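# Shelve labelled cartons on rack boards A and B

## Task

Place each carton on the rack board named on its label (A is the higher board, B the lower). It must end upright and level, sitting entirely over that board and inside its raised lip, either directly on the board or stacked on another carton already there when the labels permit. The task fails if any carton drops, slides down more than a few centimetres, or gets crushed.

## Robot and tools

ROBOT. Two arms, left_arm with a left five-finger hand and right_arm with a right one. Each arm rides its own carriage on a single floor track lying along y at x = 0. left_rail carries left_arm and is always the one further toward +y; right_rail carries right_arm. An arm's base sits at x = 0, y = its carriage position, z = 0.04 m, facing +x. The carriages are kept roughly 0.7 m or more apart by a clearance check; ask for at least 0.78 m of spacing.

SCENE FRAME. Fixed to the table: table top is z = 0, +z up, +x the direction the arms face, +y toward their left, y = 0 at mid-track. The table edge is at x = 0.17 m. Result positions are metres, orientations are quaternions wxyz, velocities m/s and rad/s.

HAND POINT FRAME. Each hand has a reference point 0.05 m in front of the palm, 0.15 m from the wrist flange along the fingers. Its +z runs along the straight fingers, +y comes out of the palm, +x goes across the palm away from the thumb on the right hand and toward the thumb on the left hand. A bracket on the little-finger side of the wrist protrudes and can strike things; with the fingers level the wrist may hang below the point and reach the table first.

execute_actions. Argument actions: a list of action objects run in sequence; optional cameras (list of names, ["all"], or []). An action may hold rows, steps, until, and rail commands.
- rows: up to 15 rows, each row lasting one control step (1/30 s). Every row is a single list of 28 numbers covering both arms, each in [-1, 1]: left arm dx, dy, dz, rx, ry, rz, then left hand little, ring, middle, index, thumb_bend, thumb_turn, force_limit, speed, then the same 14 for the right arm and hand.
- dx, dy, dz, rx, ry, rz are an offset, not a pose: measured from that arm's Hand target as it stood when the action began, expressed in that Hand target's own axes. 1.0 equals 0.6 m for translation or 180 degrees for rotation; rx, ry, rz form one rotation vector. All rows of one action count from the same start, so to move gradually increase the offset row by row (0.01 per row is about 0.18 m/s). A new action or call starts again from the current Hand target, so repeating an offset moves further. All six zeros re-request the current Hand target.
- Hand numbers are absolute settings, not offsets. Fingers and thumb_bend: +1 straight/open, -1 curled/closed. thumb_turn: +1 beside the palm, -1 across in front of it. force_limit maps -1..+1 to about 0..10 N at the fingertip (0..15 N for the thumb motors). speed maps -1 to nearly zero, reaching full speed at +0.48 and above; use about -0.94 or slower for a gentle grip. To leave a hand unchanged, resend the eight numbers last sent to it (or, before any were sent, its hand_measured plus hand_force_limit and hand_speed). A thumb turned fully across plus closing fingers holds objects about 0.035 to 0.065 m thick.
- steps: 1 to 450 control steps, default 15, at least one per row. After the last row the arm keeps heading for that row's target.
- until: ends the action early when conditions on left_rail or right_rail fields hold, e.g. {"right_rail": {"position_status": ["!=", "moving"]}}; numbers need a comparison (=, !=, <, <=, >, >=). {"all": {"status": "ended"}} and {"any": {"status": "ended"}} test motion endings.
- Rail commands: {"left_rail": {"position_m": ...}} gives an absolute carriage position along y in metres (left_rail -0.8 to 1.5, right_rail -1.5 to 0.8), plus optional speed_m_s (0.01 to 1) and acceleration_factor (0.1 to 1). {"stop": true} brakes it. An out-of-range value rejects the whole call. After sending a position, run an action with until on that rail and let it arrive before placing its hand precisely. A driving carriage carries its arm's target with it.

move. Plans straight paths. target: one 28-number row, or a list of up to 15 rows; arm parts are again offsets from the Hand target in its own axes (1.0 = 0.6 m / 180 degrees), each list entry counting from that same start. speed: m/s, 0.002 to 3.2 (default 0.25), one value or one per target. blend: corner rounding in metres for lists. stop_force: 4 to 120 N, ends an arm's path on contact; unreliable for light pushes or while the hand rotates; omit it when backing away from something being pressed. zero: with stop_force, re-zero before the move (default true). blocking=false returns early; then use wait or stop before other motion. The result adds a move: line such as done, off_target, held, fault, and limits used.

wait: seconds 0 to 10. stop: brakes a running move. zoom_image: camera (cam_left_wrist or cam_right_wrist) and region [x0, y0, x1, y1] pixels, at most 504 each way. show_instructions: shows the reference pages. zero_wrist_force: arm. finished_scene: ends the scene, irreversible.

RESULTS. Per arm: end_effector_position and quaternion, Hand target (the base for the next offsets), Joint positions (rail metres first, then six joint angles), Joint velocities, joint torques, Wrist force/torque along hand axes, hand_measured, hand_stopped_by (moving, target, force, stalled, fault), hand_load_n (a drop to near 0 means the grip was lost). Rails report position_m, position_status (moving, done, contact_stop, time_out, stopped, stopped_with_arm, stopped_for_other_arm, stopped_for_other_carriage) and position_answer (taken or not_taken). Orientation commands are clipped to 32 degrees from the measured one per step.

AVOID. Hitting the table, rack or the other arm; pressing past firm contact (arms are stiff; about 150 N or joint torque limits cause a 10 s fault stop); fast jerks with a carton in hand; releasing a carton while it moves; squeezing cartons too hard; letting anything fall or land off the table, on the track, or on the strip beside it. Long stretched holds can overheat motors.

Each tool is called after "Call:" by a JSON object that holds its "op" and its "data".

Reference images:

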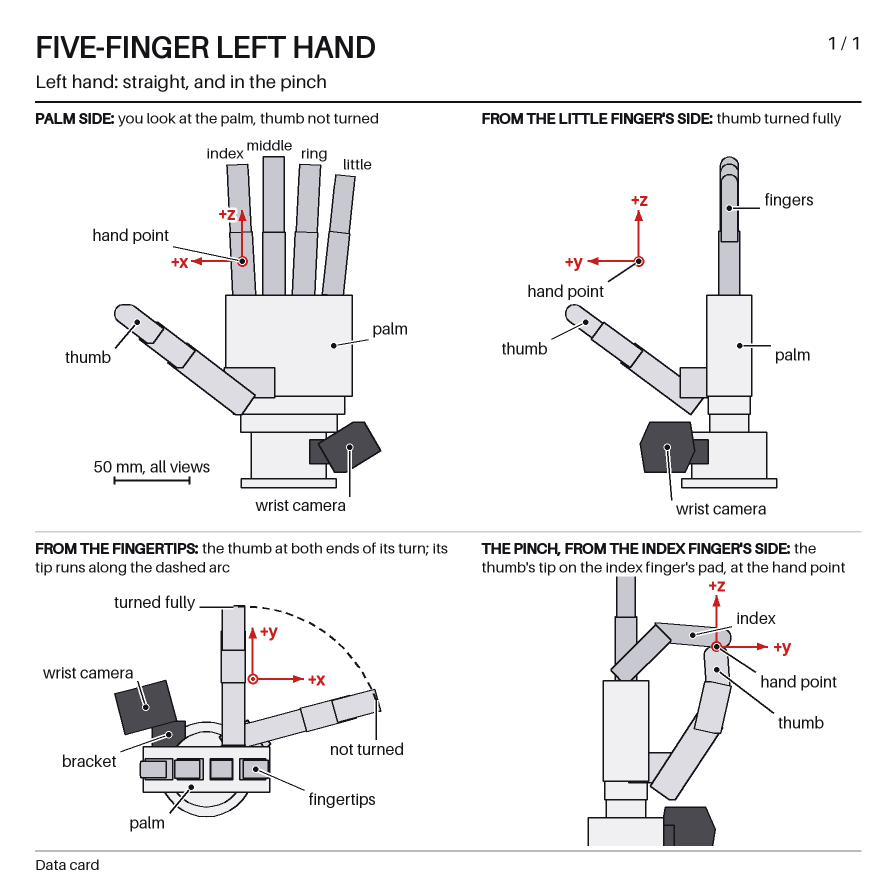

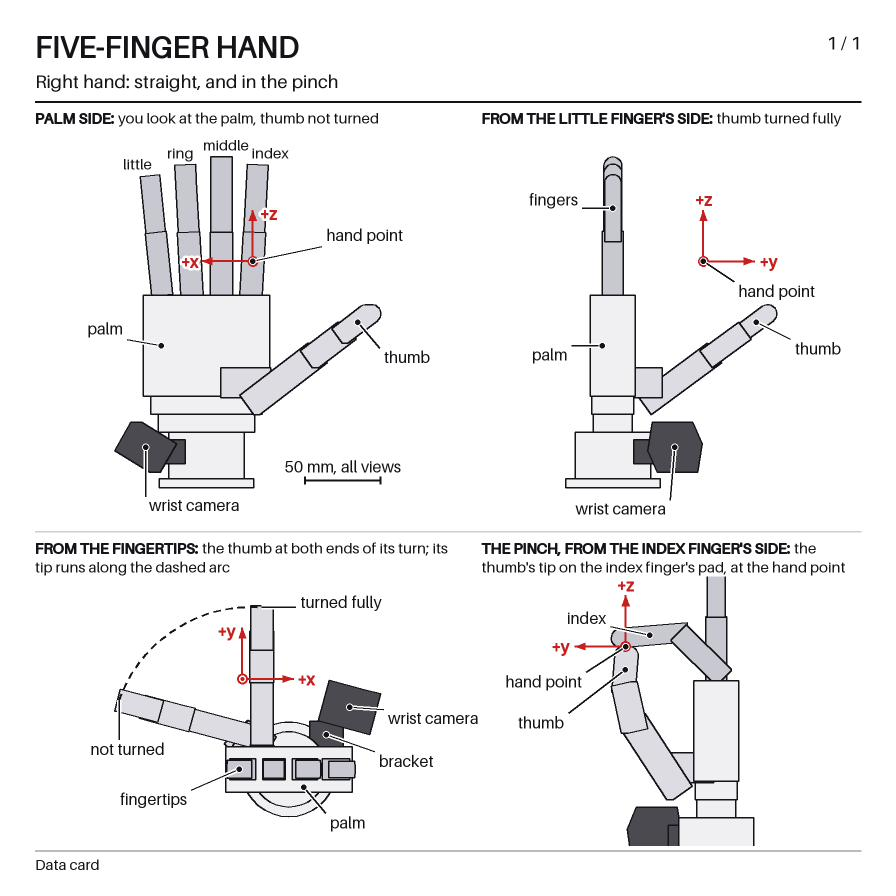

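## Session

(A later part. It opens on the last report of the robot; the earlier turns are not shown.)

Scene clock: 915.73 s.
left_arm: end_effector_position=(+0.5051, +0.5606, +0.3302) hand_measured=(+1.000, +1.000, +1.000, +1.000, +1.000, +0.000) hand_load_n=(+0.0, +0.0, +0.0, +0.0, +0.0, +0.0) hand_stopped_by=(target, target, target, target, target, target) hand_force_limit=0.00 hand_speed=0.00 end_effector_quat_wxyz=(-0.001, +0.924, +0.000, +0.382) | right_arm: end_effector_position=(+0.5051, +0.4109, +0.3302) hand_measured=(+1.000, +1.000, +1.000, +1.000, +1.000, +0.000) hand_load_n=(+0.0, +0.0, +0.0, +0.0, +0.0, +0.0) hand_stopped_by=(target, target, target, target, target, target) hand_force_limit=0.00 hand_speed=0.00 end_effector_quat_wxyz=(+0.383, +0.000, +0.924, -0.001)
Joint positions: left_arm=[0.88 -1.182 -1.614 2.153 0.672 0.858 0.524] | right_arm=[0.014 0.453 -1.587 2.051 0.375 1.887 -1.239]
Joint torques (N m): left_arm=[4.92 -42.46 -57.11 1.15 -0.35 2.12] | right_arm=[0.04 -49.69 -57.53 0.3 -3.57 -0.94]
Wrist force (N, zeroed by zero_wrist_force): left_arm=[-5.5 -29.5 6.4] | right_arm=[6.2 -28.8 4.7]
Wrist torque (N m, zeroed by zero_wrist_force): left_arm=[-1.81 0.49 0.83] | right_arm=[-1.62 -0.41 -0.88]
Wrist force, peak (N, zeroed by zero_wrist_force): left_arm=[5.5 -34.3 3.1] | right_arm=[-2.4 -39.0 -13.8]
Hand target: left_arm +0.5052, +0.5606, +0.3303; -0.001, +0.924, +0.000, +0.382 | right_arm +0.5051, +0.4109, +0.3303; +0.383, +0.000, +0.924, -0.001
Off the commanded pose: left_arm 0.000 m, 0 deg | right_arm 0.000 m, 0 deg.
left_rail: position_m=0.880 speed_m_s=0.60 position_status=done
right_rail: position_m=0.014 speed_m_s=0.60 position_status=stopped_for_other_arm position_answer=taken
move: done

Call:
{"op": "move", "data": {"target": [0,0.01,0,0,0,0,1,1,1,1,1,0,0,0,0,0.01,0,0,0,0,1,1,1,1,1,0,0,0], "speed": 0.004, "stop_force": 42, "zero": false, "cameras": ["all"]}}

Scene clock: 926.03 s.
left_arm: end_effector_position=(+0.5052, +0.5605, +0.3303) hand_measured=(+1.000, +1.000, +1.000, +1.000, +1.000, +0.000) hand_load_n=(+0.0, +0.0, +0.0, +0.0, +0.0, +0.0) hand_stopped_by=(target, target, target, target, target, target) hand_force_limit=0.00 hand_speed=0.00 end_effector_quat_wxyz=(-0.001, +0.924, +0.000, +0.382) | right_arm: end_effector_position=(+0.5051, +0.4112, +0.3304) hand_measured=(+1.000, +1.000, +1.000, +1.000, +1.000, +0.000) hand_load_n=(+0.0, +0.0, +0.0, +0.0, +0.0, +0.0) hand_stopped_by=(target, target, target, target, target, target) hand_force_limit=0.00 hand_speed=0.00 end_effector_quat_wxyz=(+0.383, +0.000, +0.924, -0.001)
Joint positions: left_arm=[0.88 -1.182 -1.614 2.152 0.673 0.857 0.523] | right_arm=[0.014 0.454 -1.586 2.05 0.375 1.888 -1.238]
Joint torques (N m): left_arm=[-2.08 -40.15 -48.51 -8.09 5.42 3.05] | right_arm=[5.6 -52.96 -45.42 -6.21 -10.48 -1.34]
Wrist force (N, zeroed by zero_wrist_force): left_arm=[-4.9 -46.8 6.5] | right_arm=[6.9 -45.8 5.1]
Wrist torque (N m, zeroed by zero_wrist_force): left_arm=[-2.83 0.44 1.67] | right_arm=[-2.61 -0.46 -1.75]
Wrist force, peak (N, zeroed by zero_wrist_force): left_arm=[-5.4 -49.8 6.0] | right_arm=[6.3 -49.0 5.6]
Hand target: left_arm +0.5052, +0.5605, +0.3303; -0.001, +0.924, +0.000, +0.382 (not the last commanded pose) | right_arm +0.5051, +0.4112, +0.3304; +0.383, +0.000, +0.924, -0.001 (not the last commanded pose)
Off the commanded pose: left_arm 0.006 m, 0 deg | right_arm 0.006 m, 0 deg.
left_rail: position_m=0.880 speed_m_s=0.60 position_status=done
right_rail: position_m=0.014 speed_m_s=0.60 position_status=stopped_for_other_arm position_answer=taken
move: contact (left_arm, right_arm)
camera_calibration:
cam_left_wrist: T_world_to_cam=[[0.157525, 0.976378, 0.147894, -0.674103], [0.243739, -0.183572, 0.952309, -0.3311], [0.956963, -0.113965, -0.266898, -0.216289], [0, 0, 0, 1]] pos_world=[0.393871, 0.572749, 0.357278]
cam_right_wrist: T_world_to_cam=[[-0.130851, 0.978131, -0.161674, -0.277939], [0.269076, 0.191994, 0.943788, -0.524147], [0.954189, 0.0799929, -0.288314, -0.302099], [0, 0, 0, 1]] pos_world=[0.392926, 0.39666, 0.362649]

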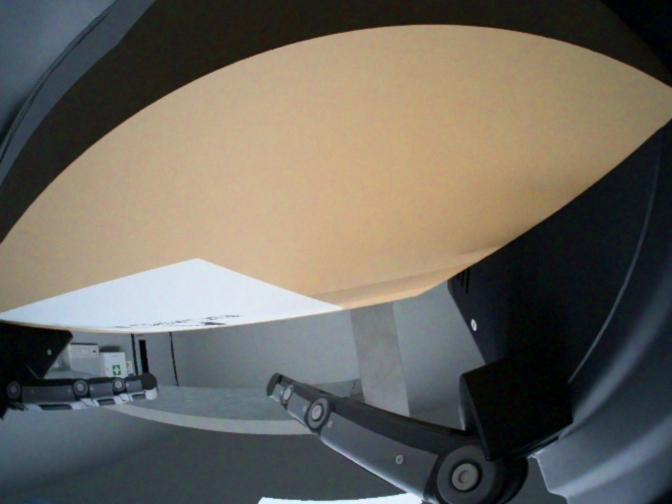

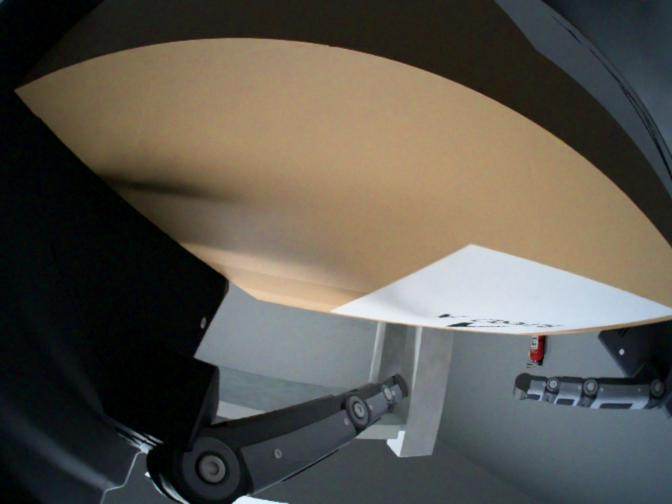

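Call:
{"op": "move", "data": {"target": [0.0943,0,-0.0943,0,0,0,1,1,1,1,1,0,0,0,-0.0943,0,-0.0943,0,0,0,1,1,1,1,1,0,0,0], "speed": 0.05}}

Scene clock: 934.70 s.
left_arm: end_effector_position=(+0.5053, +0.5604, +0.4101) hand_measured=(+1.000, +1.000, +1.000, +1.000, +1.000, +0.000) hand_load_n=(+0.0, +0.0, +0.0, +0.0, -0.5, -0.5) hand_stopped_by=(target, target, target, target, target, target) hand_force_limit=0.00 hand_speed=0.00 end_effector_quat_wxyz=(-0.001, +0.924, +0.000, +0.382) | right_arm: end_effector_position=(+0.5051, +0.4112, +0.4103) hand_measured=(+1.000, +1.000, +1.000, +1.000, +1.000, +0.000) hand_load_n=(+0.0, +0.0, +0.0, +0.0, -0.5, -0.5) hand_stopped_by=(target, target, target, target, target, target) hand_force_limit=0.00 hand_speed=0.00 end_effector_quat_wxyz=(+0.383, +0.000, +0.924, -0.001)
Joint positions: left_arm=[0.88 -1.182 -1.681 2.057 0.835 0.857 0.523] | right_arm=[0.014 0.454 -1.64 1.95 0.529 1.888 -1.238]
Joint torques (N m): left_arm=[-29.68 -32.12 -69.97 -4.79 5.78 -3.35] | right_arm=[42.28 -45.15 -68.34 -2.24 -8.38 1.69]
Wrist force (N, zeroed by zero_wrist_force): left_arm=[-6.0 -60.8 6.0] | right_arm=[6.5 -59.4 6.4]
Wrist torque (N m, zeroed by zero_wrist_force): left_arm=[-3.72 0.49 2.21] | right_arm=[-3.37 -0.55 -2.29]
Wrist force, peak (N, zeroed by zero_wrist_force): left_arm=[-6.1 -60.9 5.8] | right_arm=[5.7 -59.5 6.4]
Hand target: left_arm +0.5053, +0.5603, +0.4103; -0.001, +0.924, +0.000, +0.382 | right_arm +0.5051, +0.4112, +0.4104; +0.383, +0.000, +0.924, -0.001
Off the commanded pose: left_arm 0.000 m, 0 deg | right_arm 0.000 m, 0 deg.
left_rail: position_m=0.880 speed_m_s=0.60 position_status=done
right_rail: position_m=0.014 speed_m_s=0.60 position_status=stopped_for_other_arm position_answer=taken
move: done

Call:
{"op": "move", "data": {"target": [0.0943,-0.0004,-0.0943,0,0,0,1,1,1,1,1,0,0,0,-0.0943,-0.0004,-0.0943,0,0,0,1,1,1,1,1,0,0,0], "speed": 0.05}}

Call:
{"op": "move", "data": {"target": [0.0943,-0.0003,-0.0943,0,0,0,1,1,1,1,1,0,0,0,-0.0943,-0.0003,-0.0943,0,0,0,1,1,1,1,1,0,0,0], "speed": 0.05}}

Scene clock: 944.00 s.
left_arm: end_effector_position=(+0.5053, +0.5605, +0.4902) hand_measured=(+1.000, +1.000, +1.000, +1.000, +1.000, +0.000) hand_load_n=(+0.0, +0.0, +0.0, +0.0, +0.0, +0.0) hand_stopped_by=(target, target, target, target, target, target) hand_force_limit=0.00 hand_speed=0.00 end_effector_quat_wxyz=(-0.001, +0.924, +0.000, +0.382) | right_arm: end_effector_position=(+0.5051, +0.4111, +0.4903) hand_measured=(+1.000, +1.000, +1.000, +1.000, +1.000, +0.000) hand_load_n=(+0.5, +0.0, +0.0, +0.0, +0.0, +0.0) hand_stopped_by=(target, target, target, target, target, target) hand_force_limit=0.00 hand_speed=0.00 end_effector_quat_wxyz=(+0.383, +0.000, +0.924, -0.001)
Joint positions: left_arm=[0.88 -1.182 -1.723 1.946 0.988 0.858 0.524] | right_arm=[0.014 0.454 -1.673 1.836 0.676 1.888 -1.238]
Joint torques (N m): left_arm=[-12.92 -27.71 -65.41 -3.49 7.13 -2.17] | right_arm=[7.68 -43.32 -65.16 -2.03 -11.6 -0.45]
Wrist force (N, zeroed by zero_wrist_force): left_arm=[-6.5 -51.7 5.4] | right_arm=[5.1 -50.2 6.4]
Wrist torque (N m, zeroed by zero_wrist_force): left_arm=[-3.22 0.49 1.87] | right_arm=[-2.79 -0.46 -1.81]
Wrist force, peak (N, zeroed by zero_wrist_force): left_arm=[-6.5 -62.8 5.4] | right_arm=[5.8 -61.2 6.7]
Hand target: left_arm +0.5053, +0.5605, +0.4903; -0.001, +0.924, +0.000, +0.382 | right_arm +0.5051, +0.4111, +0.4904; +0.383, +0.000, +0.924, -0.001
Off the commanded pose: left_arm 0.000 m, 0 deg | right_arm 0.000 m, 0 deg.
left_rail: position_m=0.880 speed_m_s=0.60 position_status=done
right_rail: position_m=0.014 speed_m_s=0.60 position_status=stopped_for_other_arm position_answer=taken
move: done

Scene clock: 946.03 s.
left_arm: end_effector_position=(+0.5054, +0.5605, +0.5702) hand_measured=(+1.000, +1.000, +1.000, +1.000, +1.000, +0.000) hand_load_n=(+0.0, +0.0, +0.0, +0.0, -0.5, +0.0) hand_stopped_by=(target, target, target, target, target, target) hand_force_limit=0.00 hand_speed=0.00 end_effector_quat_wxyz=(-0.001, +0.924, +0.000, +0.382) | right_arm: end_effector_position=(+0.5050, +0.4110, +0.5703) hand_measured=(+1.000, +1.000, +1.000, +1.000, +1.000, +0.000) hand_load_n=(+0.0, +0.0, +0.0, +0.0, +0.0, -0.5) hand_stopped_by=(target, target, target, target, target, target) hand_force_limit=0.00 hand_speed=0.00 end_effector_quat_wxyz=(+0.383, +0.000, +0.924, -0.001)
Joint positions: left_arm=[0.88 -1.181 -1.744 1.822 1.133 0.858 0.524] | right_arm=[0.014 0.454 -1.685 1.706 0.818 1.887 -1.239]
Joint torques (N m): left_arm=[-1.97 -24.19 -60.95 -2.45 6.44 -1.72] | right_arm=[4 -31.75 -60.49 -1.18 -9.97 0.28]
Wrist force (N, zeroed by zero_wrist_force): left_arm=[-7.3 -46.2 4.7] | right_arm=[5.3 -45.0 7.5]
Wrist torque (N m, zeroed by zero_wrist_force): left_arm=[-2.98 0.57 1.60] | right_arm=[-2.46 -0.54 -1.43]
Wrist force, peak (N, zeroed by zero_wrist_force): left_arm=[-6.7 -52.1 5.1] | right_arm=[5.3 -50.5 6.5]
Hand target: left_arm +0.5054, +0.5605, +0.5703; -0.001, +0.924, +0.000, +0.382 | right_arm +0.5051, +0.4110, +0.5704; +0.383, +0.000, +0.924, -0.001
Off the commanded pose: left_arm 0.000 m, 0 deg | right_arm 0.000 m, 0 deg.
left_rail: position_m=0.880 speed_m_s=0.60 position_status=done
right_rail: position_m=0.014 speed_m_s=0.60 position_status=stopped_for_other_arm position_answer=taken
move: done

Call:
{"op": "move", "data": {"target": [0.0943,-0.0001,-0.0943,0,0,0,1,1,1,1,1,0,0,0,-0.0943,-0.0001,-0.0943,0,0,0,1,1,1,1,1,0,0,0], "speed": 0.05, "cameras": ["all"]}}

Scene clock: 951.60 s.
left_arm: end_effector_position=(+0.5055, +0.5605, +0.6502) hand_measured=(+1.000, +1.000, +1.000, +1.000, +1.000, +0.000) hand_load_n=(+0.0, +0.0, +0.0, +0.0, +0.0, -0.5) hand_stopped_by=(target, target, target, target, target, target) hand_force_limit=0.00 hand_speed=0.00 end_effector_quat_wxyz=(-0.001, +0.924, +0.000, +0.382) | right_arm: end_effector_position=(+0.5050, +0.4110, +0.6503) hand_measured=(+1.000, +1.000, +1.000, +1.000, +1.000, +0.000) hand_load_n=(+0.0, +0.0, +0.0, +0.0, +0.0, +0.0) hand_stopped_by=(target, target, target, target, target, target) hand_force_limit=0.00 hand_speed=0.00 end_effector_quat_wxyz=(+0.383, +0.000, +0.924, -0.001)
Joint positions: left_arm=[0.88 -1.181 -1.745 1.682 1.273 0.858 0.524] | right_arm=[0.014 0.454 -1.679 1.56 0.958 1.887 -1.238]
Joint torques (N m): left_arm=[-2.34 3.59 -57.91 -3.36 6.33 -1.65] | right_arm=[38.42 -17.72 -59.63 -1 -8.64 1.38]
Wrist force (N, zeroed by zero_wrist_force): left_arm=[-8.5 -50.8 4.5] | right_arm=[4.4 -48.9 7.8]
Wrist torque (N m, zeroed by zero_wrist_force): left_arm=[-3.35 0.72 1.77] | right_arm=[-2.67 -0.43 -1.64]
Wrist force, peak (N, zeroed by zero_wrist_force): left_arm=[-8.5 -50.8 4.5] | right_arm=[4.4 -48.9 7.8]
Hand target: left_arm +0.5055, +0.5605, +0.6503; -0.001, +0.924, +0.000, +0.382 | right_arm +0.5050, +0.4110, +0.6504; +0.383, +0.000, +0.924, -0.001
Off the commanded pose: left_arm 0.000 m, 0 deg | right_arm 0.000 m, 0 deg.
left_rail: position_m=0.880 speed_m_s=0.60 position_status=done
right_rail: position_m=0.014 speed_m_s=0.60 position_status=stopped_for_other_arm position_answer=taken
move: done
camera_calibration:
cam_left_wrist: T_world_to_cam=[[0.157549, 0.97636, 0.147987, -0.721524], [0.243724, -0.183668, 0.952295, -0.635746], [0.956962, -0.113965, -0.266899, -0.131196], [0, 0, 0, 1]] pos_world=[0.394171, 0.572749, 0.677178]
cam_right_wrist: T_world_to_cam=[[-0.130851, 0.978131, -0.161674, -0.226008], [0.269076, 0.191994, 0.943788, -0.826121], [0.954189, 0.0799929, -0.288314, -0.209823], [0, 0, 0, 1]] pos_world=[0.392926, 0.39646, 0.682649]

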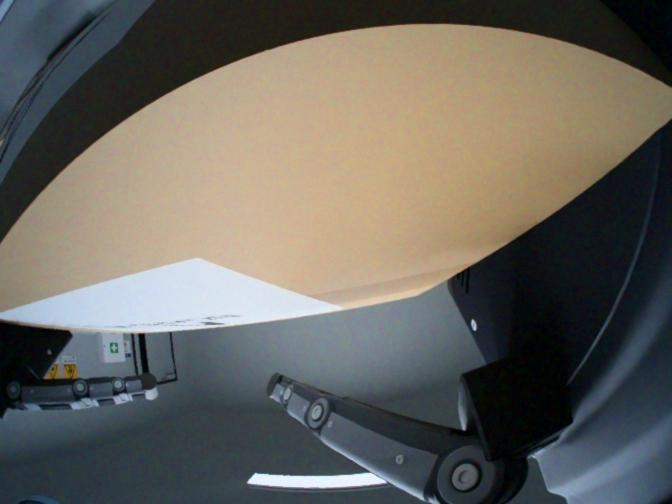

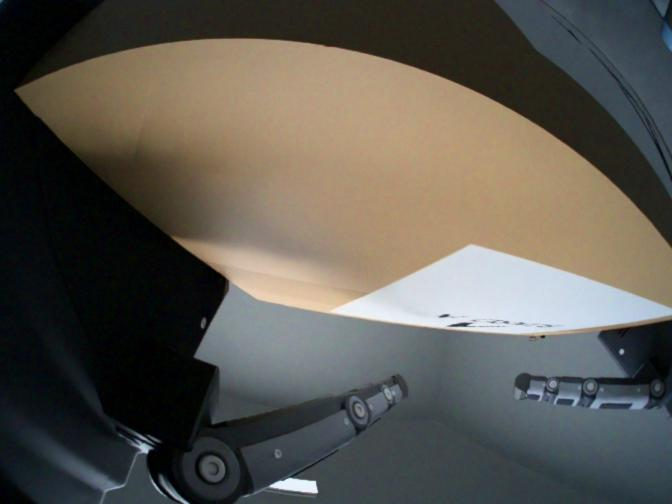

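Call:
{"op": "move", "data": {"target": [0.0972,0.0625,0.0972,0,0,0,1,1,1,1,1,0,0,0,-0.0972,-0.0625,0.0972,0,0,0,1,1,1,1,1,0,0,0], "speed": 0.05}}

Scene clock: 961.60 s.
left_arm: end_effector_position=(+0.5879, +0.5232, +0.6502) hand_measured=(+1.000, +1.000, +1.000, +1.000, +1.000, +0.000) hand_load_n=(+0.0, +0.0, +0.0, +0.0, +0.0, +0.0) hand_stopped_by=(target, target, target, target, target, target) hand_force_limit=0.00 hand_speed=0.00 end_effector_quat_wxyz=(-0.001, +0.924, +0.000, +0.382) | right_arm: end_effector_position=(+0.5874, +0.3734, +0.6505) hand_measured=(+1.000, +1.000, +1.000, +1.000, +1.000, +0.000) hand_load_n=(+0.0, +0.0, +0.0, +0.0, +0.0, +0.0) hand_stopped_by=(target, target, target, target, target, target) hand_force_limit=0.00 hand_speed=0.00 end_effector_quat_wxyz=(+0.383, +0.000, +0.924, -0.001)
Joint positions: left_arm=[0.88 -1.038 -1.597 1.529 1.171 0.915 0.693] | right_arm=[0.014 0.302 -1.623 1.504 0.928 1.784 -1.354]
Joint torques (N m): left_arm=[-2.3 -12.73 -57.25 -7.84 7.21 2.42] | right_arm=[9.61 -25.72 -59.99 -3.87 -10.89 -3.01]
Wrist force (N, zeroed by zero_wrist_force): left_arm=[-8.0 -41.7 3.7] | right_arm=[4.8 -40.4 7.6]
Wrist torque (N m, zeroed by zero_wrist_force): left_arm=[-2.76 0.68 1.41] | right_arm=[-2.01 -0.47 -1.13]
Wrist force, peak (N, zeroed by zero_wrist_force): left_arm=[-8.8 -53.1 3.8] | right_arm=[4.3 -51.2 8.1]
Hand target: left_arm +0.5880, +0.5231, +0.6502; -0.001, +0.924, +0.000, +0.382 | right_arm +0.5875, +0.3734, +0.6505; +0.383, +0.000, +0.924, -0.001
Off the commanded pose: left_arm 0.000 m, 0 deg | right_arm 0.000 m, 0 deg.
left_rail: position_m=0.880 speed_m_s=0.60 position_status=done
right_rail: position_m=0.014 speed_m_s=0.60 position_status=stopped_for_other_arm position_answer=taken
move: done

Call:
{"op": "move", "data": {"target": [0.0972,0.0628,0.0972,0,0,0,1,1,1,1,1,0,0,0,-0.0972,-0.0622,0.0972,0,0,0,1,1,1,1,1,0,0,0], "speed": 0.05}}

Scene clock: 967.23 s.
left_arm: end_effector_position=(+0.6704, +0.4856, +0.6501) hand_measured=(+1.000, +1.000, +1.000, +1.000, +1.000, +0.000) hand_load_n=(+0.0, +0.0, +0.0, +0.0, -0.5, -0.5) hand_stopped_by=(target, target, target, target, target, target) hand_force_limit=0.00 hand_speed=0.00 end_effector_quat_wxyz=(-0.001, +0.924, +0.000, +0.382) | right_arm: end_effector_position=(+0.6698, +0.3360, +0.6505) hand_measured=(+1.000, +1.000, +1.000, +1.000, +1.000, +0.000) hand_load_n=(+0.0, +0.0, +0.0, +0.0, +0.0, +0.0) hand_stopped_by=(target, target, target, target, target, target) hand_force_limit=0.00 hand_speed=0.00 end_effector_quat_wxyz=(+0.383, +0.000, +0.924, -0.001)
Joint positions: left_arm=[0.88 -0.94 -1.448 1.361 1.127 0.962 0.8] | right_arm=[0.014 0.184 -1.543 1.422 0.914 1.702 -1.44]
Joint torques (N m): left_arm=[-9.62 -23.77 -57.59 -9.48 9.78 2.65] | right_arm=[14.49 -39.41 -60.55 -2.85 -13.76 -0.97]
Wrist force (N, zeroed by zero_wrist_force): left_arm=[-7.2 -50.0 3.3] | right_arm=[5.8 -49.3 8.5]
Wrist torque (N m, zeroed by zero_wrist_force): left_arm=[-3.23 0.60 1.93] | right_arm=[-2.48 -0.48 -1.72]
Wrist force, peak (N, zeroed by zero_wrist_force): left_arm=[-7.2 -50.0 3.3] | right_arm=[5.8 -49.3 8.5]
Hand target: left_arm +0.6705, +0.4855, +0.6501; -0.001, +0.924, +0.000, +0.382 | right_arm +0.6699, +0.3360, +0.6505; +0.383, +0.000, +0.924, -0.001
Off the commanded pose: left_arm 0.000 m, 0 deg | right_arm 0.000 m, 0 deg.
left_rail: position_m=0.880 speed_m_s=0.60 position_status=done
right_rail: position_m=0.014 speed_m_s=0.60 position_status=stopped_for_other_arm position_answer=taken
move: done

Call:
{"op": "move", "data": {"target": [0.0972,0.0626,0.0972,0,0,0,1,1,1,1,1,0,0,0,-0.0972,-0.0624,0.0972,0,0,0,1,1,1,1,1,0,0,0], "speed": 0.05}}

Scene clock: 972.83 s.
left_arm: end_effector_position=(+0.7530, +0.4481, +0.6500) hand_measured=(+1.000, +1.000, +1.000, +1.000, +1.000, +0.000) hand_load_n=(+0.0, +0.0, +0.0, +0.0, +0.0, +0.0) hand_stopped_by=(target, target, target, target, target, target) hand_force_limit=0.00 hand_speed=0.00 end_effector_quat_wxyz=(-0.001, +0.924, +0.000, +0.382) | right_arm: end_effector_position=(+0.7523, +0.2985, +0.6506) hand_measured=(+1.000, +1.000, +1.000, +1.000, +1.000, +0.000) hand_load_n=(+0.0, +0.0, +0.0, +0.0, +0.0, +0.0) hand_stopped_by=(target, target, target, target, target, target) hand_force_limit=0.00 hand_speed=0.00 end_effector_quat_wxyz=(+0.383, +0.000, +0.924, -0.001)
Joint positions: left_arm=[0.88 -0.869 -1.293 1.166 1.127 0.999 0.873] | right_arm=[0.014 0.092 -1.443 1.314 0.917 1.637 -1.506]
Joint torques (N m): left_arm=[-14.23 -37.16 -56.53 -3.57 10.38 2.44] | right_arm=[19.03 -54.65 -62.01 2.17 -13.9 -1.51]
Wrist force (N, zeroed by zero_wrist_force): left_arm=[-6.4 -49.3 2.4] | right_arm=[5.9 -48.5 9.5]
Wrist torque (N m, zeroed by zero_wrist_force): left_arm=[-3.16 0.53 2.01] | right_arm=[-2.47 -0.43 -1.93]
Wrist force, peak (N, zeroed by zero_wrist_force): left_arm=[-7.2 -53.4 3.0] | right_arm=[6.1 -52.2 8.8]
Hand target: left_arm +0.7530, +0.4480, +0.6500; -0.001, +0.924, +0.000, +0.382 | right_arm +0.7523, +0.2985, +0.6506; +0.383, +0.000, +0.924, -0.001
Off the commanded pose: left_arm 0.000 m, 0 deg | right_arm 0.000 m, 0 deg.
left_rail: position_m=0.880 speed_m_s=0.60 position_status=done
right_rail: position_m=0.014 speed_m_s=0.60 position_status=stopped_for_other_arm position_answer=taken
move: done

Call:
{"op": "move", "data": {"target": [0.0984,0.0626,0.0984,0,0,0,1,1,1,1,1,0,0,0,-0.0992,-0.0624,0.0992,0,0,0,1,1,1,1,1,0,0,0], "speed": 0.05, "cameras": ["all"]}}

Scene clock: 978.17 s.
left_arm: end_effector_position=(+0.7630, +0.4435, +0.6498) hand_measured=(+1.000, +1.000, +1.000, +1.000, +1.000, +0.000) hand_load_n=(+0.0, +0.0, +0.0, +0.0, +0.0, -0.5) hand_stopped_by=(target, target, target, target, target, target) hand_force_limit=0.00 hand_speed=0.00 end_effector_quat_wxyz=(-0.001, +0.924, +0.000, +0.382) | right_arm: end_effector_position=(+0.7707, +0.2905, +0.6506) hand_measured=(+1.000, +1.000, +1.000, +1.000, +1.000, +0.000) hand_load_n=(+0.0, +0.0, +0.0, -0.5, +0.0, +0.0) hand_stopped_by=(target, target, target, target, target, target) hand_force_limit=0.00 hand_speed=0.00 end_effector_quat_wxyz=(+0.383, +0.000, +0.924, -0.001)
Joint positions: left_arm=[0.88 -0.862 -1.273 1.14 1.129 1.004 0.88] | right_arm=[0.014 0.075 -1.419 1.285 0.92 1.625 -1.518]
Joint torques (N m): left_arm=[-18.93 -79.15 -31.35 -0.88 -4.43 -2.94] | right_arm=[-18.42 -47.92 -52.97 4.12 -3.26 -2.93]
Wrist force (N, zeroed by zero_wrist_force): left_arm=[-0.4 0.0 0.3] | right_arm=[0.7 -0.1 0.9]
Wrist torque (N m, zeroed by zero_wrist_force): left_arm=[0.01 0.08 0.24] | right_arm=[-0.11 -0.08 0.04]
Wrist force, peak (N, zeroed by zero_wrist_force): left_arm=[-6.3 -52.5 2.3] | right_arm=[6.4 -51.3 9.8]
Hand target: left_arm +0.7630, +0.4436, +0.6499; -0.001, +0.924, +0.000, +0.382 (not the last commanded pose) | right_arm +0.7709, +0.2904, +0.6506; +0.383, +0.000, +0.924, -0.001 (not the last commanded pose)
Off the commanded pose: left_arm 0.081 m, 0 deg | right_arm 0.072 m, 0 deg.
left_rail: position_m=0.880 speed_m_s=0.60 position_status=done
right_rail: position_m=0.014 speed_m_s=0.60 position_status=stopped_for_other_arm position_answer=taken
move: held (left_arm; a check stopped the path), off_target (right_arm; braked when a check withheld steps of left_arm); limits=held
pose unreachable (left arm): on one or more control steps of this call, first in action 0 (counted from 0), this arm could not follow its commanded pose, so it was not sent that pose on those steps. It may still have moved: this result reports where it is.
cause: moving toward the commanded pose would bring a part of the arm too close to another arm (a part of this arm just beyond joint 4 (elbow) and a part of the right arm just beyond its joint 6 (wrist 2), 12 mm apart when this arm was first held).
camera_calibration:
cam_left_wrist: T_world_to_cam=[[0.157685, 0.976376, 0.147735, -0.647725], [0.243721, -0.183459, 0.952336, -0.719735], [0.956941, -0.114163, -0.266892, -0.390954], [0, 0, 0, 1]] pos_world=[0.65167, 0.455749, 0.676779]
cam_right_wrist: T_world_to_cam=[[-0.13092, 0.978123, -0.161667, -0.0732979], [0.26894, 0.191995, 0.943827, -0.874672], [0.954218, 0.0800871, -0.288193, -0.453657], [0, 0, 0, 1]] pos_world=[0.658526, 0.275959, 0.682948]

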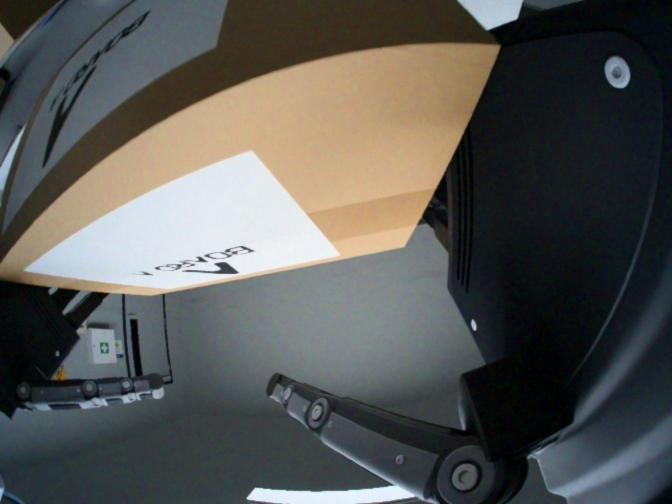

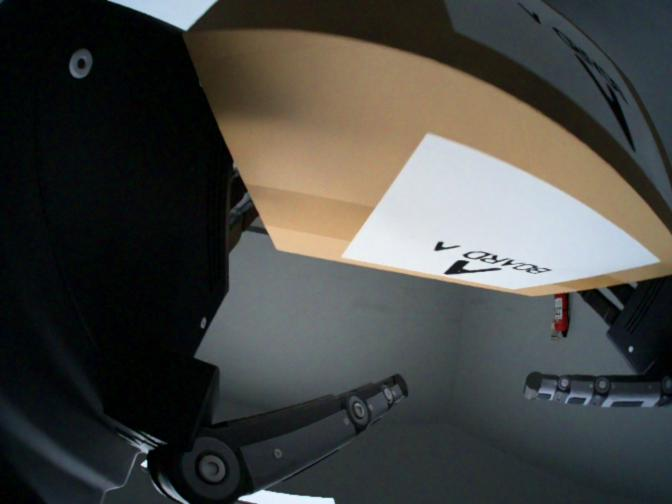

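Call:
{"op": "move", "data": {"target": [0,0.01,0,0,0,0,1,1,1,1,1,0,0,0,0,0.01,0,0,0,0,1,1,1,1,1,0,0,0], "speed": 0.004, "stop_force": 35, "zero": false, "cameras": ["all"]}}

Scene clock: 990.77 s.
left_arm: end_effector_position=(+0.7630, +0.4418, +0.6499) hand_measured=(+1.000, +1.000, +1.000, +1.000, +1.000, +0.000) hand_load_n=(+0.0, +0.0, +0.0, +0.0, +0.0, -0.5) hand_stopped_by=(target, target, target, target, target, target) hand_force_limit=0.00 hand_speed=0.00 end_effector_quat_wxyz=(-0.001, +0.924, +0.000, +0.382) | right_arm: end_effector_position=(+0.7709, +0.2921, +0.6506) hand_measured=(+1.000, +1.000, +1.000, +1.000, +1.000, +0.000) hand_load_n=(+0.0, +0.0, +0.0, +0.0, +0.0, +0.0) hand_stopped_by=(target, target, target, target, target, target) hand_force_limit=0.00 hand_speed=0.00 end_effector_quat_wxyz=(+0.383, +0.000, +0.924, -0.001)
Joint positions: left_arm=[0.88 -0.864 -1.271 1.138 1.131 1.002 0.878] | right_arm=[0.014 0.078 -1.417 1.283 0.921 1.628 -1.515]
Joint torques (N m): left_arm=[-12.61 -69.57 -37.13 -7.08 8.55 1.52] | right_arm=[6.43 -61.8 -33.39 -1.47 -9.9 -0.69]
Wrist force (N, zeroed by zero_wrist_force): left_arm=[0.2 -38.3 5.6] | right_arm=[1.5 -40.1 -4.5]
Wrist torque (N m, zeroed by zero_wrist_force): left_arm=[-1.45 0.27 2.16] | right_arm=[-1.73 0.32 -2.79]
Wrist force, peak (N, zeroed by zero_wrist_force): left_arm=[-0.8 -42.6 4.2] | right_arm=[2.1 -41.0 -2.1]
Hand target: left_arm +0.7630, +0.4418, +0.6499; -0.001, +0.924, +0.000, +0.382 (not the last commanded pose) | right_arm +0.7709, +0.2921, +0.6506; +0.383, +0.000, +0.924, -0.001 (not the last commanded pose)
Off the commanded pose: left_arm 0.004 m, 0 deg | right_arm 0.004 m, 0 deg.
left_rail: position_m=0.880 speed_m_s=0.60 position_status=done
right_rail: position_m=0.014 speed_m_s=0.60 position_status=stopped_for_other_arm position_answer=taken
move: contact (left_arm, right_arm)
camera_calibration:
cam_left_wrist: T_world_to_cam=[[0.157252, 0.976378, 0.148185, -0.646004], [0.243554, -0.183759, 0.95232, -0.719904], [0.957055, -0.113663, -0.266697, -0.391567], [0, 0, 0, 1]] pos_world=[0.651672, 0.453948, 0.676877]
cam_right_wrist: T_world_to_cam=[[-0.1305, 0.978146, -0.161867, -0.0750983], [0.269138, 0.192082, 0.943753, -0.875062], [0.954219, 0.0795951, -0.288323, -0.453789], [0, 0, 0, 1]] pos_world=[0.658727, 0.277661, 0.682848]

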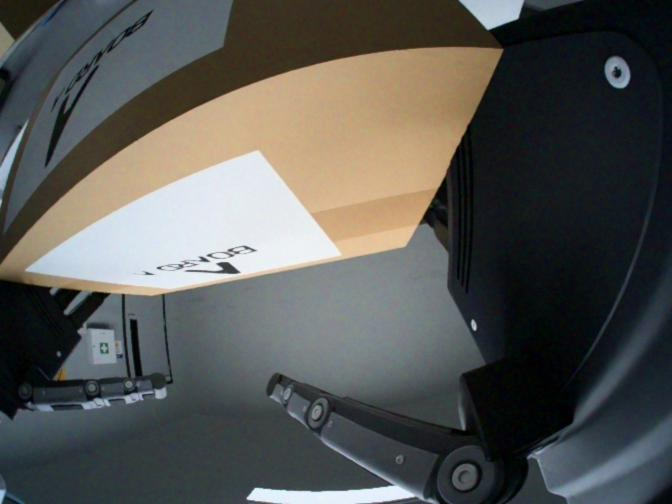

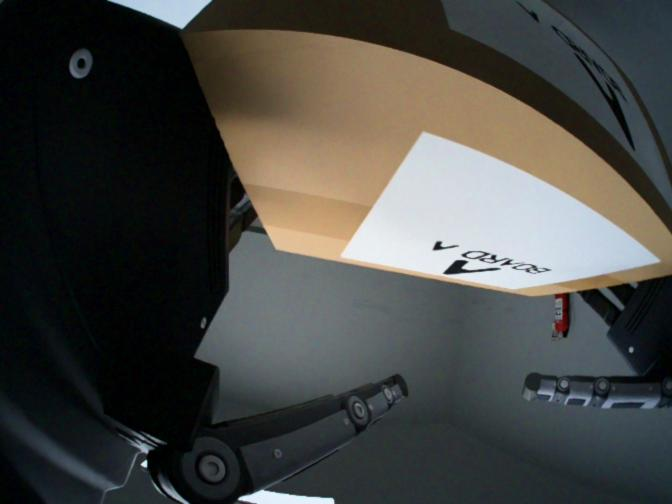

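Call:
{"op": "move", "data": {"target": [0.0236,0.0001,-0.0236,0,0,0,1,1,1,1,1,0,0,0,-0.0236,0.0001,-0.0236,0,0,0,1,1,1,1,1,0,0,0], "speed": 0.03, "cameras": ["all"]}}

Scene clock: 1065.40 s.
left_arm: end_effector_position=(+0.7630, +0.4418, +0.6698) hand_measured=(+1.000, +1.000, +1.000, +1.000, +1.000, +0.000) hand_load_n=(+0.0, +0.0, +0.0, +0.0, +0.0, -0.5) hand_stopped_by=(target, target, target, target, target, target) hand_force_limit=0.00 hand_speed=0.00 end_effector_quat_wxyz=(-0.001, +0.924, +0.000, +0.382) | right_arm: end_effector_position=(+0.7709, +0.2922, +0.6705) hand_measured=(+1.000, +1.000, +1.000, +1.000, +1.000, +0.000) hand_load_n=(+0.0, +0.0, +0.0, +0.0, +0.0, +0.0) hand_stopped_by=(target, target, target, target, target, target) hand_force_limit=0.00 hand_speed=0.00 end_effector_quat_wxyz=(+0.383, +0.000, +0.924, -0.001)
Joint positions: left_arm=[0.88 -0.864 -1.266 1.095 1.168 1.002 0.878] | right_arm=[0.014 0.078 -1.412 1.242 0.957 1.628 -1.515]
Joint torques (N m): left_arm=[-35.49 -47.79 -56.53 -2.5 4.82 -1.13] | right_arm=[41.7 -51.15 -54.93 2.53 -5.13 3.65]
Wrist force (N, zeroed by zero_wrist_force): left_arm=[-5.4 -39.0 8.0] | right_arm=[5.1 -38.5 3.3]
Wrist torque (N m, zeroed by zero_wrist_force): left_arm=[-1.61 0.56 2.19] | right_arm=[-2.06 -0.26 -2.46]
Wrist force, peak (N, zeroed by zero_wrist_force): left_arm=[-5.6 -39.2 7.9] | right_arm=[1.1 -40.5 -4.5]
Hand target: left_arm +0.7630, +0.4417, +0.6699; -0.001, +0.924, +0.000, +0.382 | right_arm +0.7709, +0.2922, +0.6706; +0.383, +0.000, +0.924, -0.001
Off the commanded pose: left_arm 0.000 m, 0 deg | right_arm 0.000 m, 0 deg.
left_rail: position_m=0.880 speed_m_s=0.60 position_status=done
right_rail: position_m=0.014 speed_m_s=0.60 position_status=stopped_for_other_arm position_answer=taken
move: done
camera_calibration:
cam_left_wrist: T_world_to_cam=[[0.157266, 0.976376, 0.14818, -0.648959], [0.243645, -0.18377, 0.952295, -0.738892], [0.957029, -0.11366, -0.26679, -0.386179], [0, 0, 0, 1]] pos_world=[0.651672, 0.453948, 0.696777]
cam_right_wrist: T_world_to_cam=[[-0.130488, 0.978147, -0.16187, -0.0719514], [0.269113, 0.19208, 0.94376, -0.893971], [0.954228, 0.0795879, -0.288296, -0.448149], [0, 0, 0, 1]] pos_world=[0.658827, 0.277761, 0.702848]

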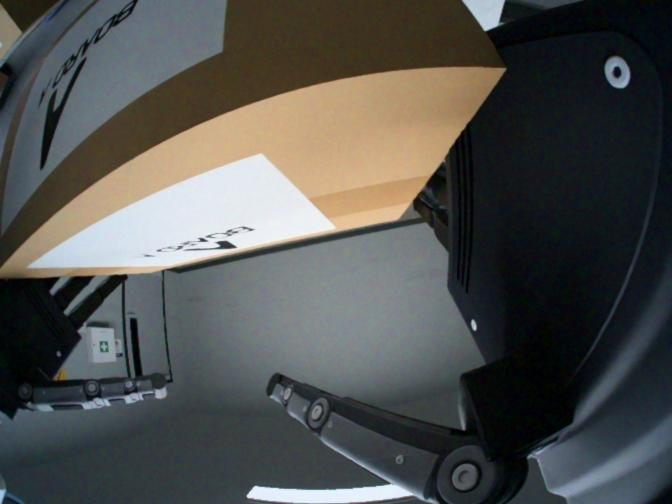

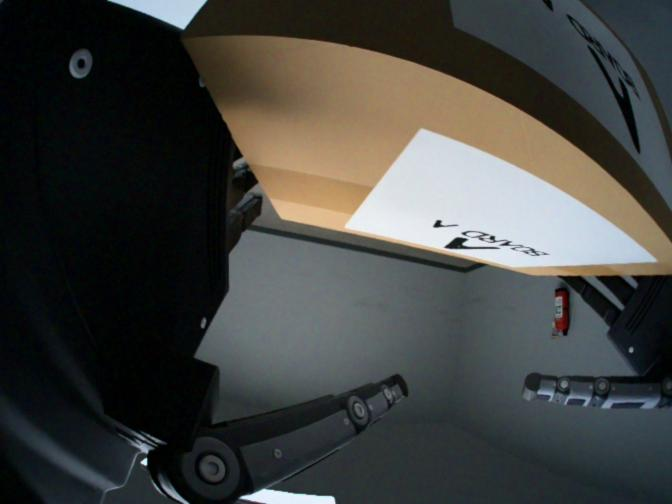

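Call:
{"op": "move", "data": {"target": [[0.004,-0.0498,0.004,0,0,0,1,1,1,1,1,0,0,0,-0.004,0.0502,0.004,0,0,0,1,1,1,1,1,0,0,0],[0.0848,-0.0498,0.0848,0,0,0,1,1,1,1,1,0,0,0,-0.0848,0.0502,0.0848,0,0,0,1,1,1,1,1,0,0,0]], "speed": 0.05, "blend": [0.01,0]}}

Scene clock: 1073.10 s.
left_arm: end_effector_position=(+0.8101, +0.4718, +0.6698) hand_measured=(+1.000, +1.000, +1.000, +1.000, +1.000, +0.000) hand_load_n=(+0.0, +0.0, +0.0, +0.0, -0.5, +0.0) hand_stopped_by=(target, target, target, target, target, target) hand_force_limit=0.00 hand_speed=0.00 end_effector_quat_wxyz=(-0.001, +0.924, +0.000, +0.382) | right_arm: end_effector_position=(+0.8275, +0.3222, +0.6706) hand_measured=(+1.000, +1.000, +1.000, +1.000, +1.000, +0.000) hand_load_n=(+0.0, +0.0, +0.0, -0.5, +0.0, +0.0) hand_stopped_by=(target, target, target, target, target, target) hand_force_limit=0.00 hand_speed=0.00 end_effector_quat_wxyz=(+0.383, +0.000, +0.924, -0.001)
Joint positions: left_arm=[0.88 -0.781 -1.224 1.032 1.147 1.049 0.959] | right_arm=[0.014 0.118 -1.296 1.099 0.986 1.656 -1.487]
Joint torques (N m): left_arm=[-56.72 -73.7 -39.87 -8.79 4.31 -4.22] | right_arm=[15.98 -56.29 -56.55 1.07 -12.37 -0.24]
Wrist force (N, zeroed by zero_wrist_force): left_arm=[-4.4 -47.0 8.7] | right_arm=[4.5 -46.2 1.2]
Wrist torque (N m, zeroed by zero_wrist_force): left_arm=[-1.87 0.48 2.37] | right_arm=[-2.45 -0.19 -2.92]
Wrist force, peak (N, zeroed by zero_wrist_force): left_arm=[-4.3 -47.4 8.6] | right_arm=[4.5 -46.2 1.2]
Hand target: left_arm +0.8101, +0.4718, +0.6699; -0.001, +0.924, +0.000, +0.382 (not the last commanded pose) | right_arm +0.8276, +0.3223, +0.6706; +0.383, +0.000, +0.924, -0.001 (not the last commanded pose)
Off the commanded pose: left_arm 0.025 m, 0 deg | right_arm 0.015 m, 0 deg.
left_rail: position_m=0.880 speed_m_s=0.60 position_status=done
right_rail: position_m=0.014 speed_m_s=0.60 position_status=stopped_for_other_arm position_answer=taken
move: held (left_arm; a check stopped the path), off_target (right_arm; braked when a check withheld steps of left_arm); path passed 1 of 2 targets; limits=held
pose unreachable (left arm): on one or more control steps of this call, first in action 0 (counted from 0), this arm could not follow its commanded pose, so it was not sent that pose on those steps. It may still have moved: this result reports where it is.
cause: moving toward the commanded pose would bring a part of the arm too close to another arm (a part of this arm just beyond joint 4 (elbow) and a part of the right arm just beyond its joint 6 (wrist 2), 9 mm apart when this arm was first held).

Call:
{"op": "move", "data": {"target": [-0.053,0,0.053,0,0,0,1,1,1,1,1,0,0,0,0.053,0,0.053,0,0,0,1,1,1,1,1,0,0,0], "speed": 0.015, "stop_force": 10, "cameras": ["all"]}}

Scene clock: 1091.20 s.
left_arm: end_effector_position=(+0.8101, +0.4718, +0.6435) hand_measured=(+1.000, +1.000, +1.000, +1.000, +1.000, +0.000) hand_load_n=(+0.0, +0.0, +0.0, +0.0, +0.0, +0.0) hand_stopped_by=(target, target, target, target, target, target) hand_force_limit=0.00 hand_speed=0.00 end_effector_quat_wxyz=(-0.001, +0.924, +0.000, +0.382) | right_arm: end_effector_position=(+0.8276, +0.3222, +0.6410) hand_measured=(+1.000, +1.000, +1.000, +1.000, +1.000, +0.000) hand_load_n=(+0.0, +0.0, -0.5, +0.0, +0.0, +0.0) hand_stopped_by=(target, target, target, target, target, target) hand_force_limit=0.00 hand_speed=0.00 end_effector_quat_wxyz=(+0.383, +0.000, +0.924, -0.001)
Joint positions: left_arm=[0.88 -0.781 -1.233 1.09 1.098 1.049 0.959] | right_arm=[0.014 0.118 -1.305 1.163 0.931 1.656 -1.487]
Joint torques (N m): left_arm=[-37.55 -45.55 -53.66 -3.15 9.53 -1.98] | right_arm=[17.49 -59.08 -56.96 1.4 -11.6 -1.03]
Wrist force (N, zeroed by zero_wrist_force): left_arm=[-0.1 -43.2 2.4] | right_arm=[6.1 -41.8 4.0]
Wrist torque (N m, zeroed by zero_wrist_force): left_arm=[-1.52 0.09 2.37] | right_arm=[-2.31 -0.43 -2.58]
Wrist force, peak (N, zeroed by zero_wrist_force): left_arm=[-4.7 -49.9 8.9] | right_arm=[4.4 -48.4 1.4]
Hand target: left_arm +0.8101, +0.4718, +0.6435; -0.001, +0.924, +0.000, +0.382 (not the last commanded pose) | right_arm +0.8276, +0.3222, +0.6410; +0.383, +0.000, +0.924, -0.001 (not the last commanded pose)
Off the commanded pose: left_arm 0.019 m, 0 deg | right_arm 0.015 m, 0 deg.
left_rail: position_m=0.880 speed_m_s=0.60 position_status=done
right_rail: position_m=0.014 speed_m_s=0.60 position_status=stopped_for_other_arm position_answer=taken
move: contact (left_arm, right_arm)
camera_calibration:
cam_left_wrist: T_world_to_cam=[[0.157072, 0.976427, 0.148051, -0.681547], [0.243393, -0.183561, 0.9524, -0.71978], [0.957125, -0.113561, -0.266488, -0.435085], [0, 0, 0, 1]] pos_world=[0.698672, 0.483948, 0.670477]
cam_right_wrist: T_world_to_cam=[[-0.1305, 0.978146, -0.161867, -0.0986789], [0.269138, 0.192082, 0.943753, -0.887138], [0.954219, 0.0795951, -0.288323, -0.513028], [0, 0, 0, 1]] pos_world=[0.715427, 0.307761, 0.673348]

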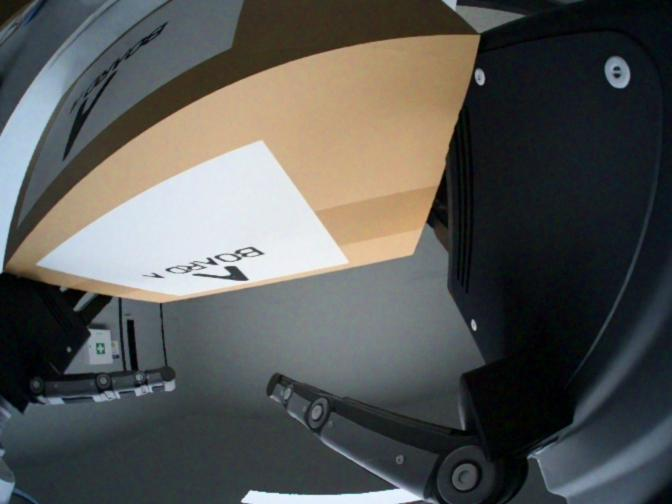

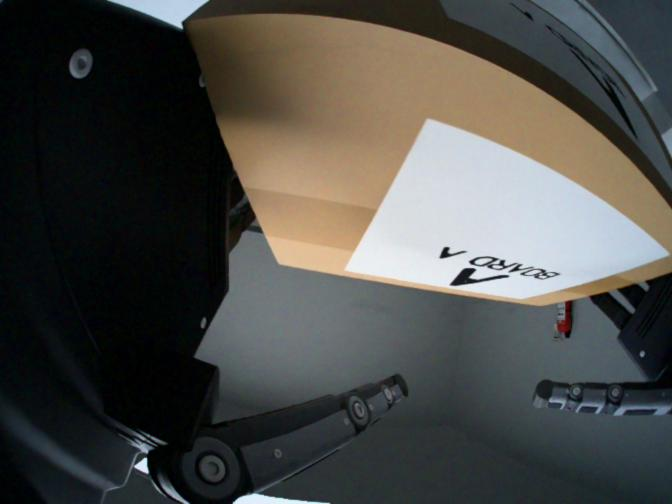

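Call:
{"op": "zoom_image", "data": {"camera": "cam_left_wrist", "region": [0, 0, 300, 320]}}

Call:
{"op": "zoom_image", "data": {"camera": "cam_left_wrist", "region": [380, 0, 504, 280]}}

Call:
{"op": "zoom_image", "data": {"camera": "cam_right_wrist", "region": [372, 0, 672, 320]}}

Scaled by 1.575 from the camera's 672x504 image, which has a finer 960x720 frame.

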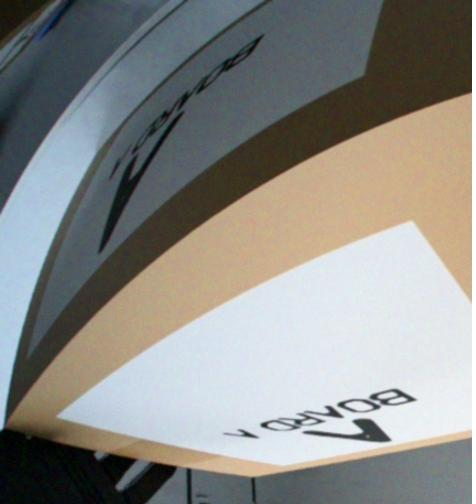

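Scaled by 1.800 from the camera's 672x504 image, which has a finer 960x720 frame.

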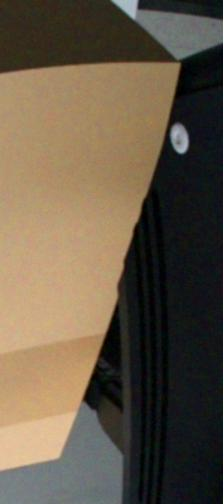

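Scaled by 1.575 from the camera's 672x504 image, which has a finer 960x720 frame.

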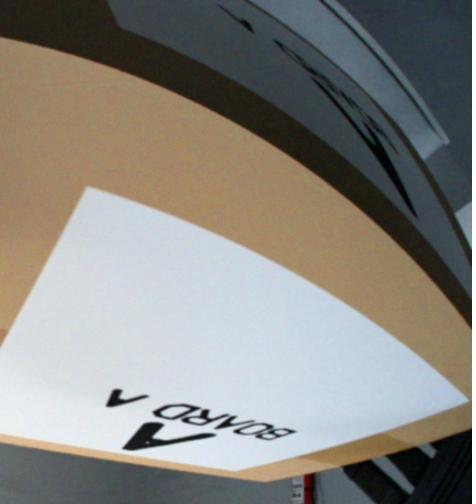

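Call:
{"op": "move", "data": {"target": [-0.0118,0,0.0118,0,0,0,1,1,1,1,1,0,0,0,0.0118,0,0.0118,0,0,0,1,1,1,1,1,0,0,0], "speed": 0.01, "stop_force": 18, "cameras": ["cam_left_wrist"]}}

Scene clock: 1115.30 s.
left_arm: end_effector_position=(+0.8100, +0.4718, +0.6397) hand_measured=(+1.000, +1.000, +1.000, +1.000, +1.000, +0.000) hand_load_n=(+0.0, +0.0, +0.0, +0.0, -0.5, -0.5) hand_stopped_by=(target, target, target, target, target, target) hand_force_limit=0.00 hand_speed=0.00 end_effector_quat_wxyz=(-0.001, +0.924, +0.000, +0.382) | right_arm: end_effector_position=(+0.8276, +0.3222, +0.6406) hand_measured=(+1.000, +1.000, +1.000, +1.000, +1.000, +0.000) hand_load_n=(+0.0, +0.0, +0.0, +0.0, +0.0, +0.0) hand_stopped_by=(target, target, target, target, target, target) hand_force_limit=0.00 hand_speed=0.00 end_effector_quat_wxyz=(+0.383, +0.000, +0.924, -0.001)
Joint positions: left_arm=[0.88 -0.781 -1.234 1.098 1.091 1.049 0.959] | right_arm=[0.014 0.118 -1.305 1.164 0.93 1.656 -1.487]
Joint torques (N m): left_arm=[-36.01 -43.76 -55.01 -3.78 9.66 -2.22] | right_arm=[17.3 -52.02 -53.31 0.71 -11.07 -0.23]
Wrist force (N, zeroed by zero_wrist_force): left_arm=[-0.9 -51.0 2.9] | right_arm=[1.7 -47.3 -1.6]
Wrist torque (N m, zeroed by zero_wrist_force): left_arm=[-1.81 0.06 2.53] | right_arm=[-2.26 0.13 -3.13]
Wrist force, peak (N, zeroed by zero_wrist_force): left_arm=[11.1 -51.0 -12.5] | right_arm=[1.7 -47.3 -1.6]
Hand target: left_arm +0.8100, +0.4718, +0.6397; -0.001, +0.924, +0.000, +0.382 (not the last commanded pose) | right_arm +0.8276, +0.3222, +0.6406; +0.383, +0.000, +0.924, -0.001 (not the last commanded pose)
Off the commanded pose: left_arm 0.006 m, 0 deg | right_arm 0.010 m, 0 deg.
left_rail: position_m=0.880 speed_m_s=0.60 position_status=done
right_rail: position_m=0.014 speed_m_s=0.60 position_status=stopped_for_other_arm position_answer=taken
move: contact (left_arm, right_arm)
camera_calibration:
cam_left_wrist: T_world_to_cam=[[0.157096, 0.976409, 0.148144, -0.681054], [0.243378, -0.183657, 0.952385, -0.716094], [0.957125, -0.11356, -0.266489, -0.436097], [0, 0, 0, 1]] pos_world=[0.698672, 0.483948, 0.666677]
Images, in order (width x height): cam_left_wrist 672x504.

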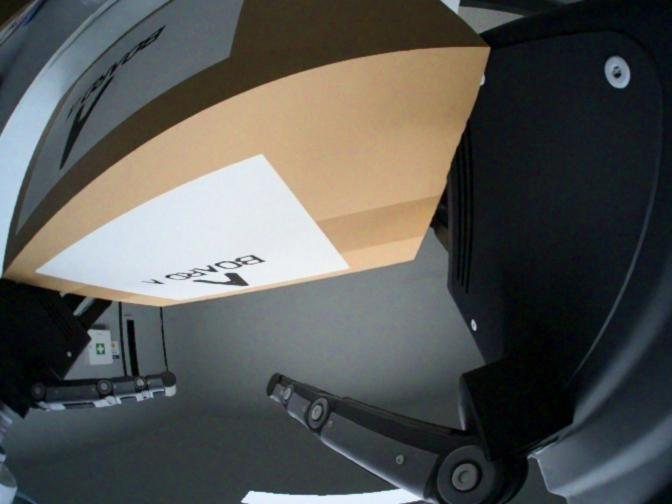

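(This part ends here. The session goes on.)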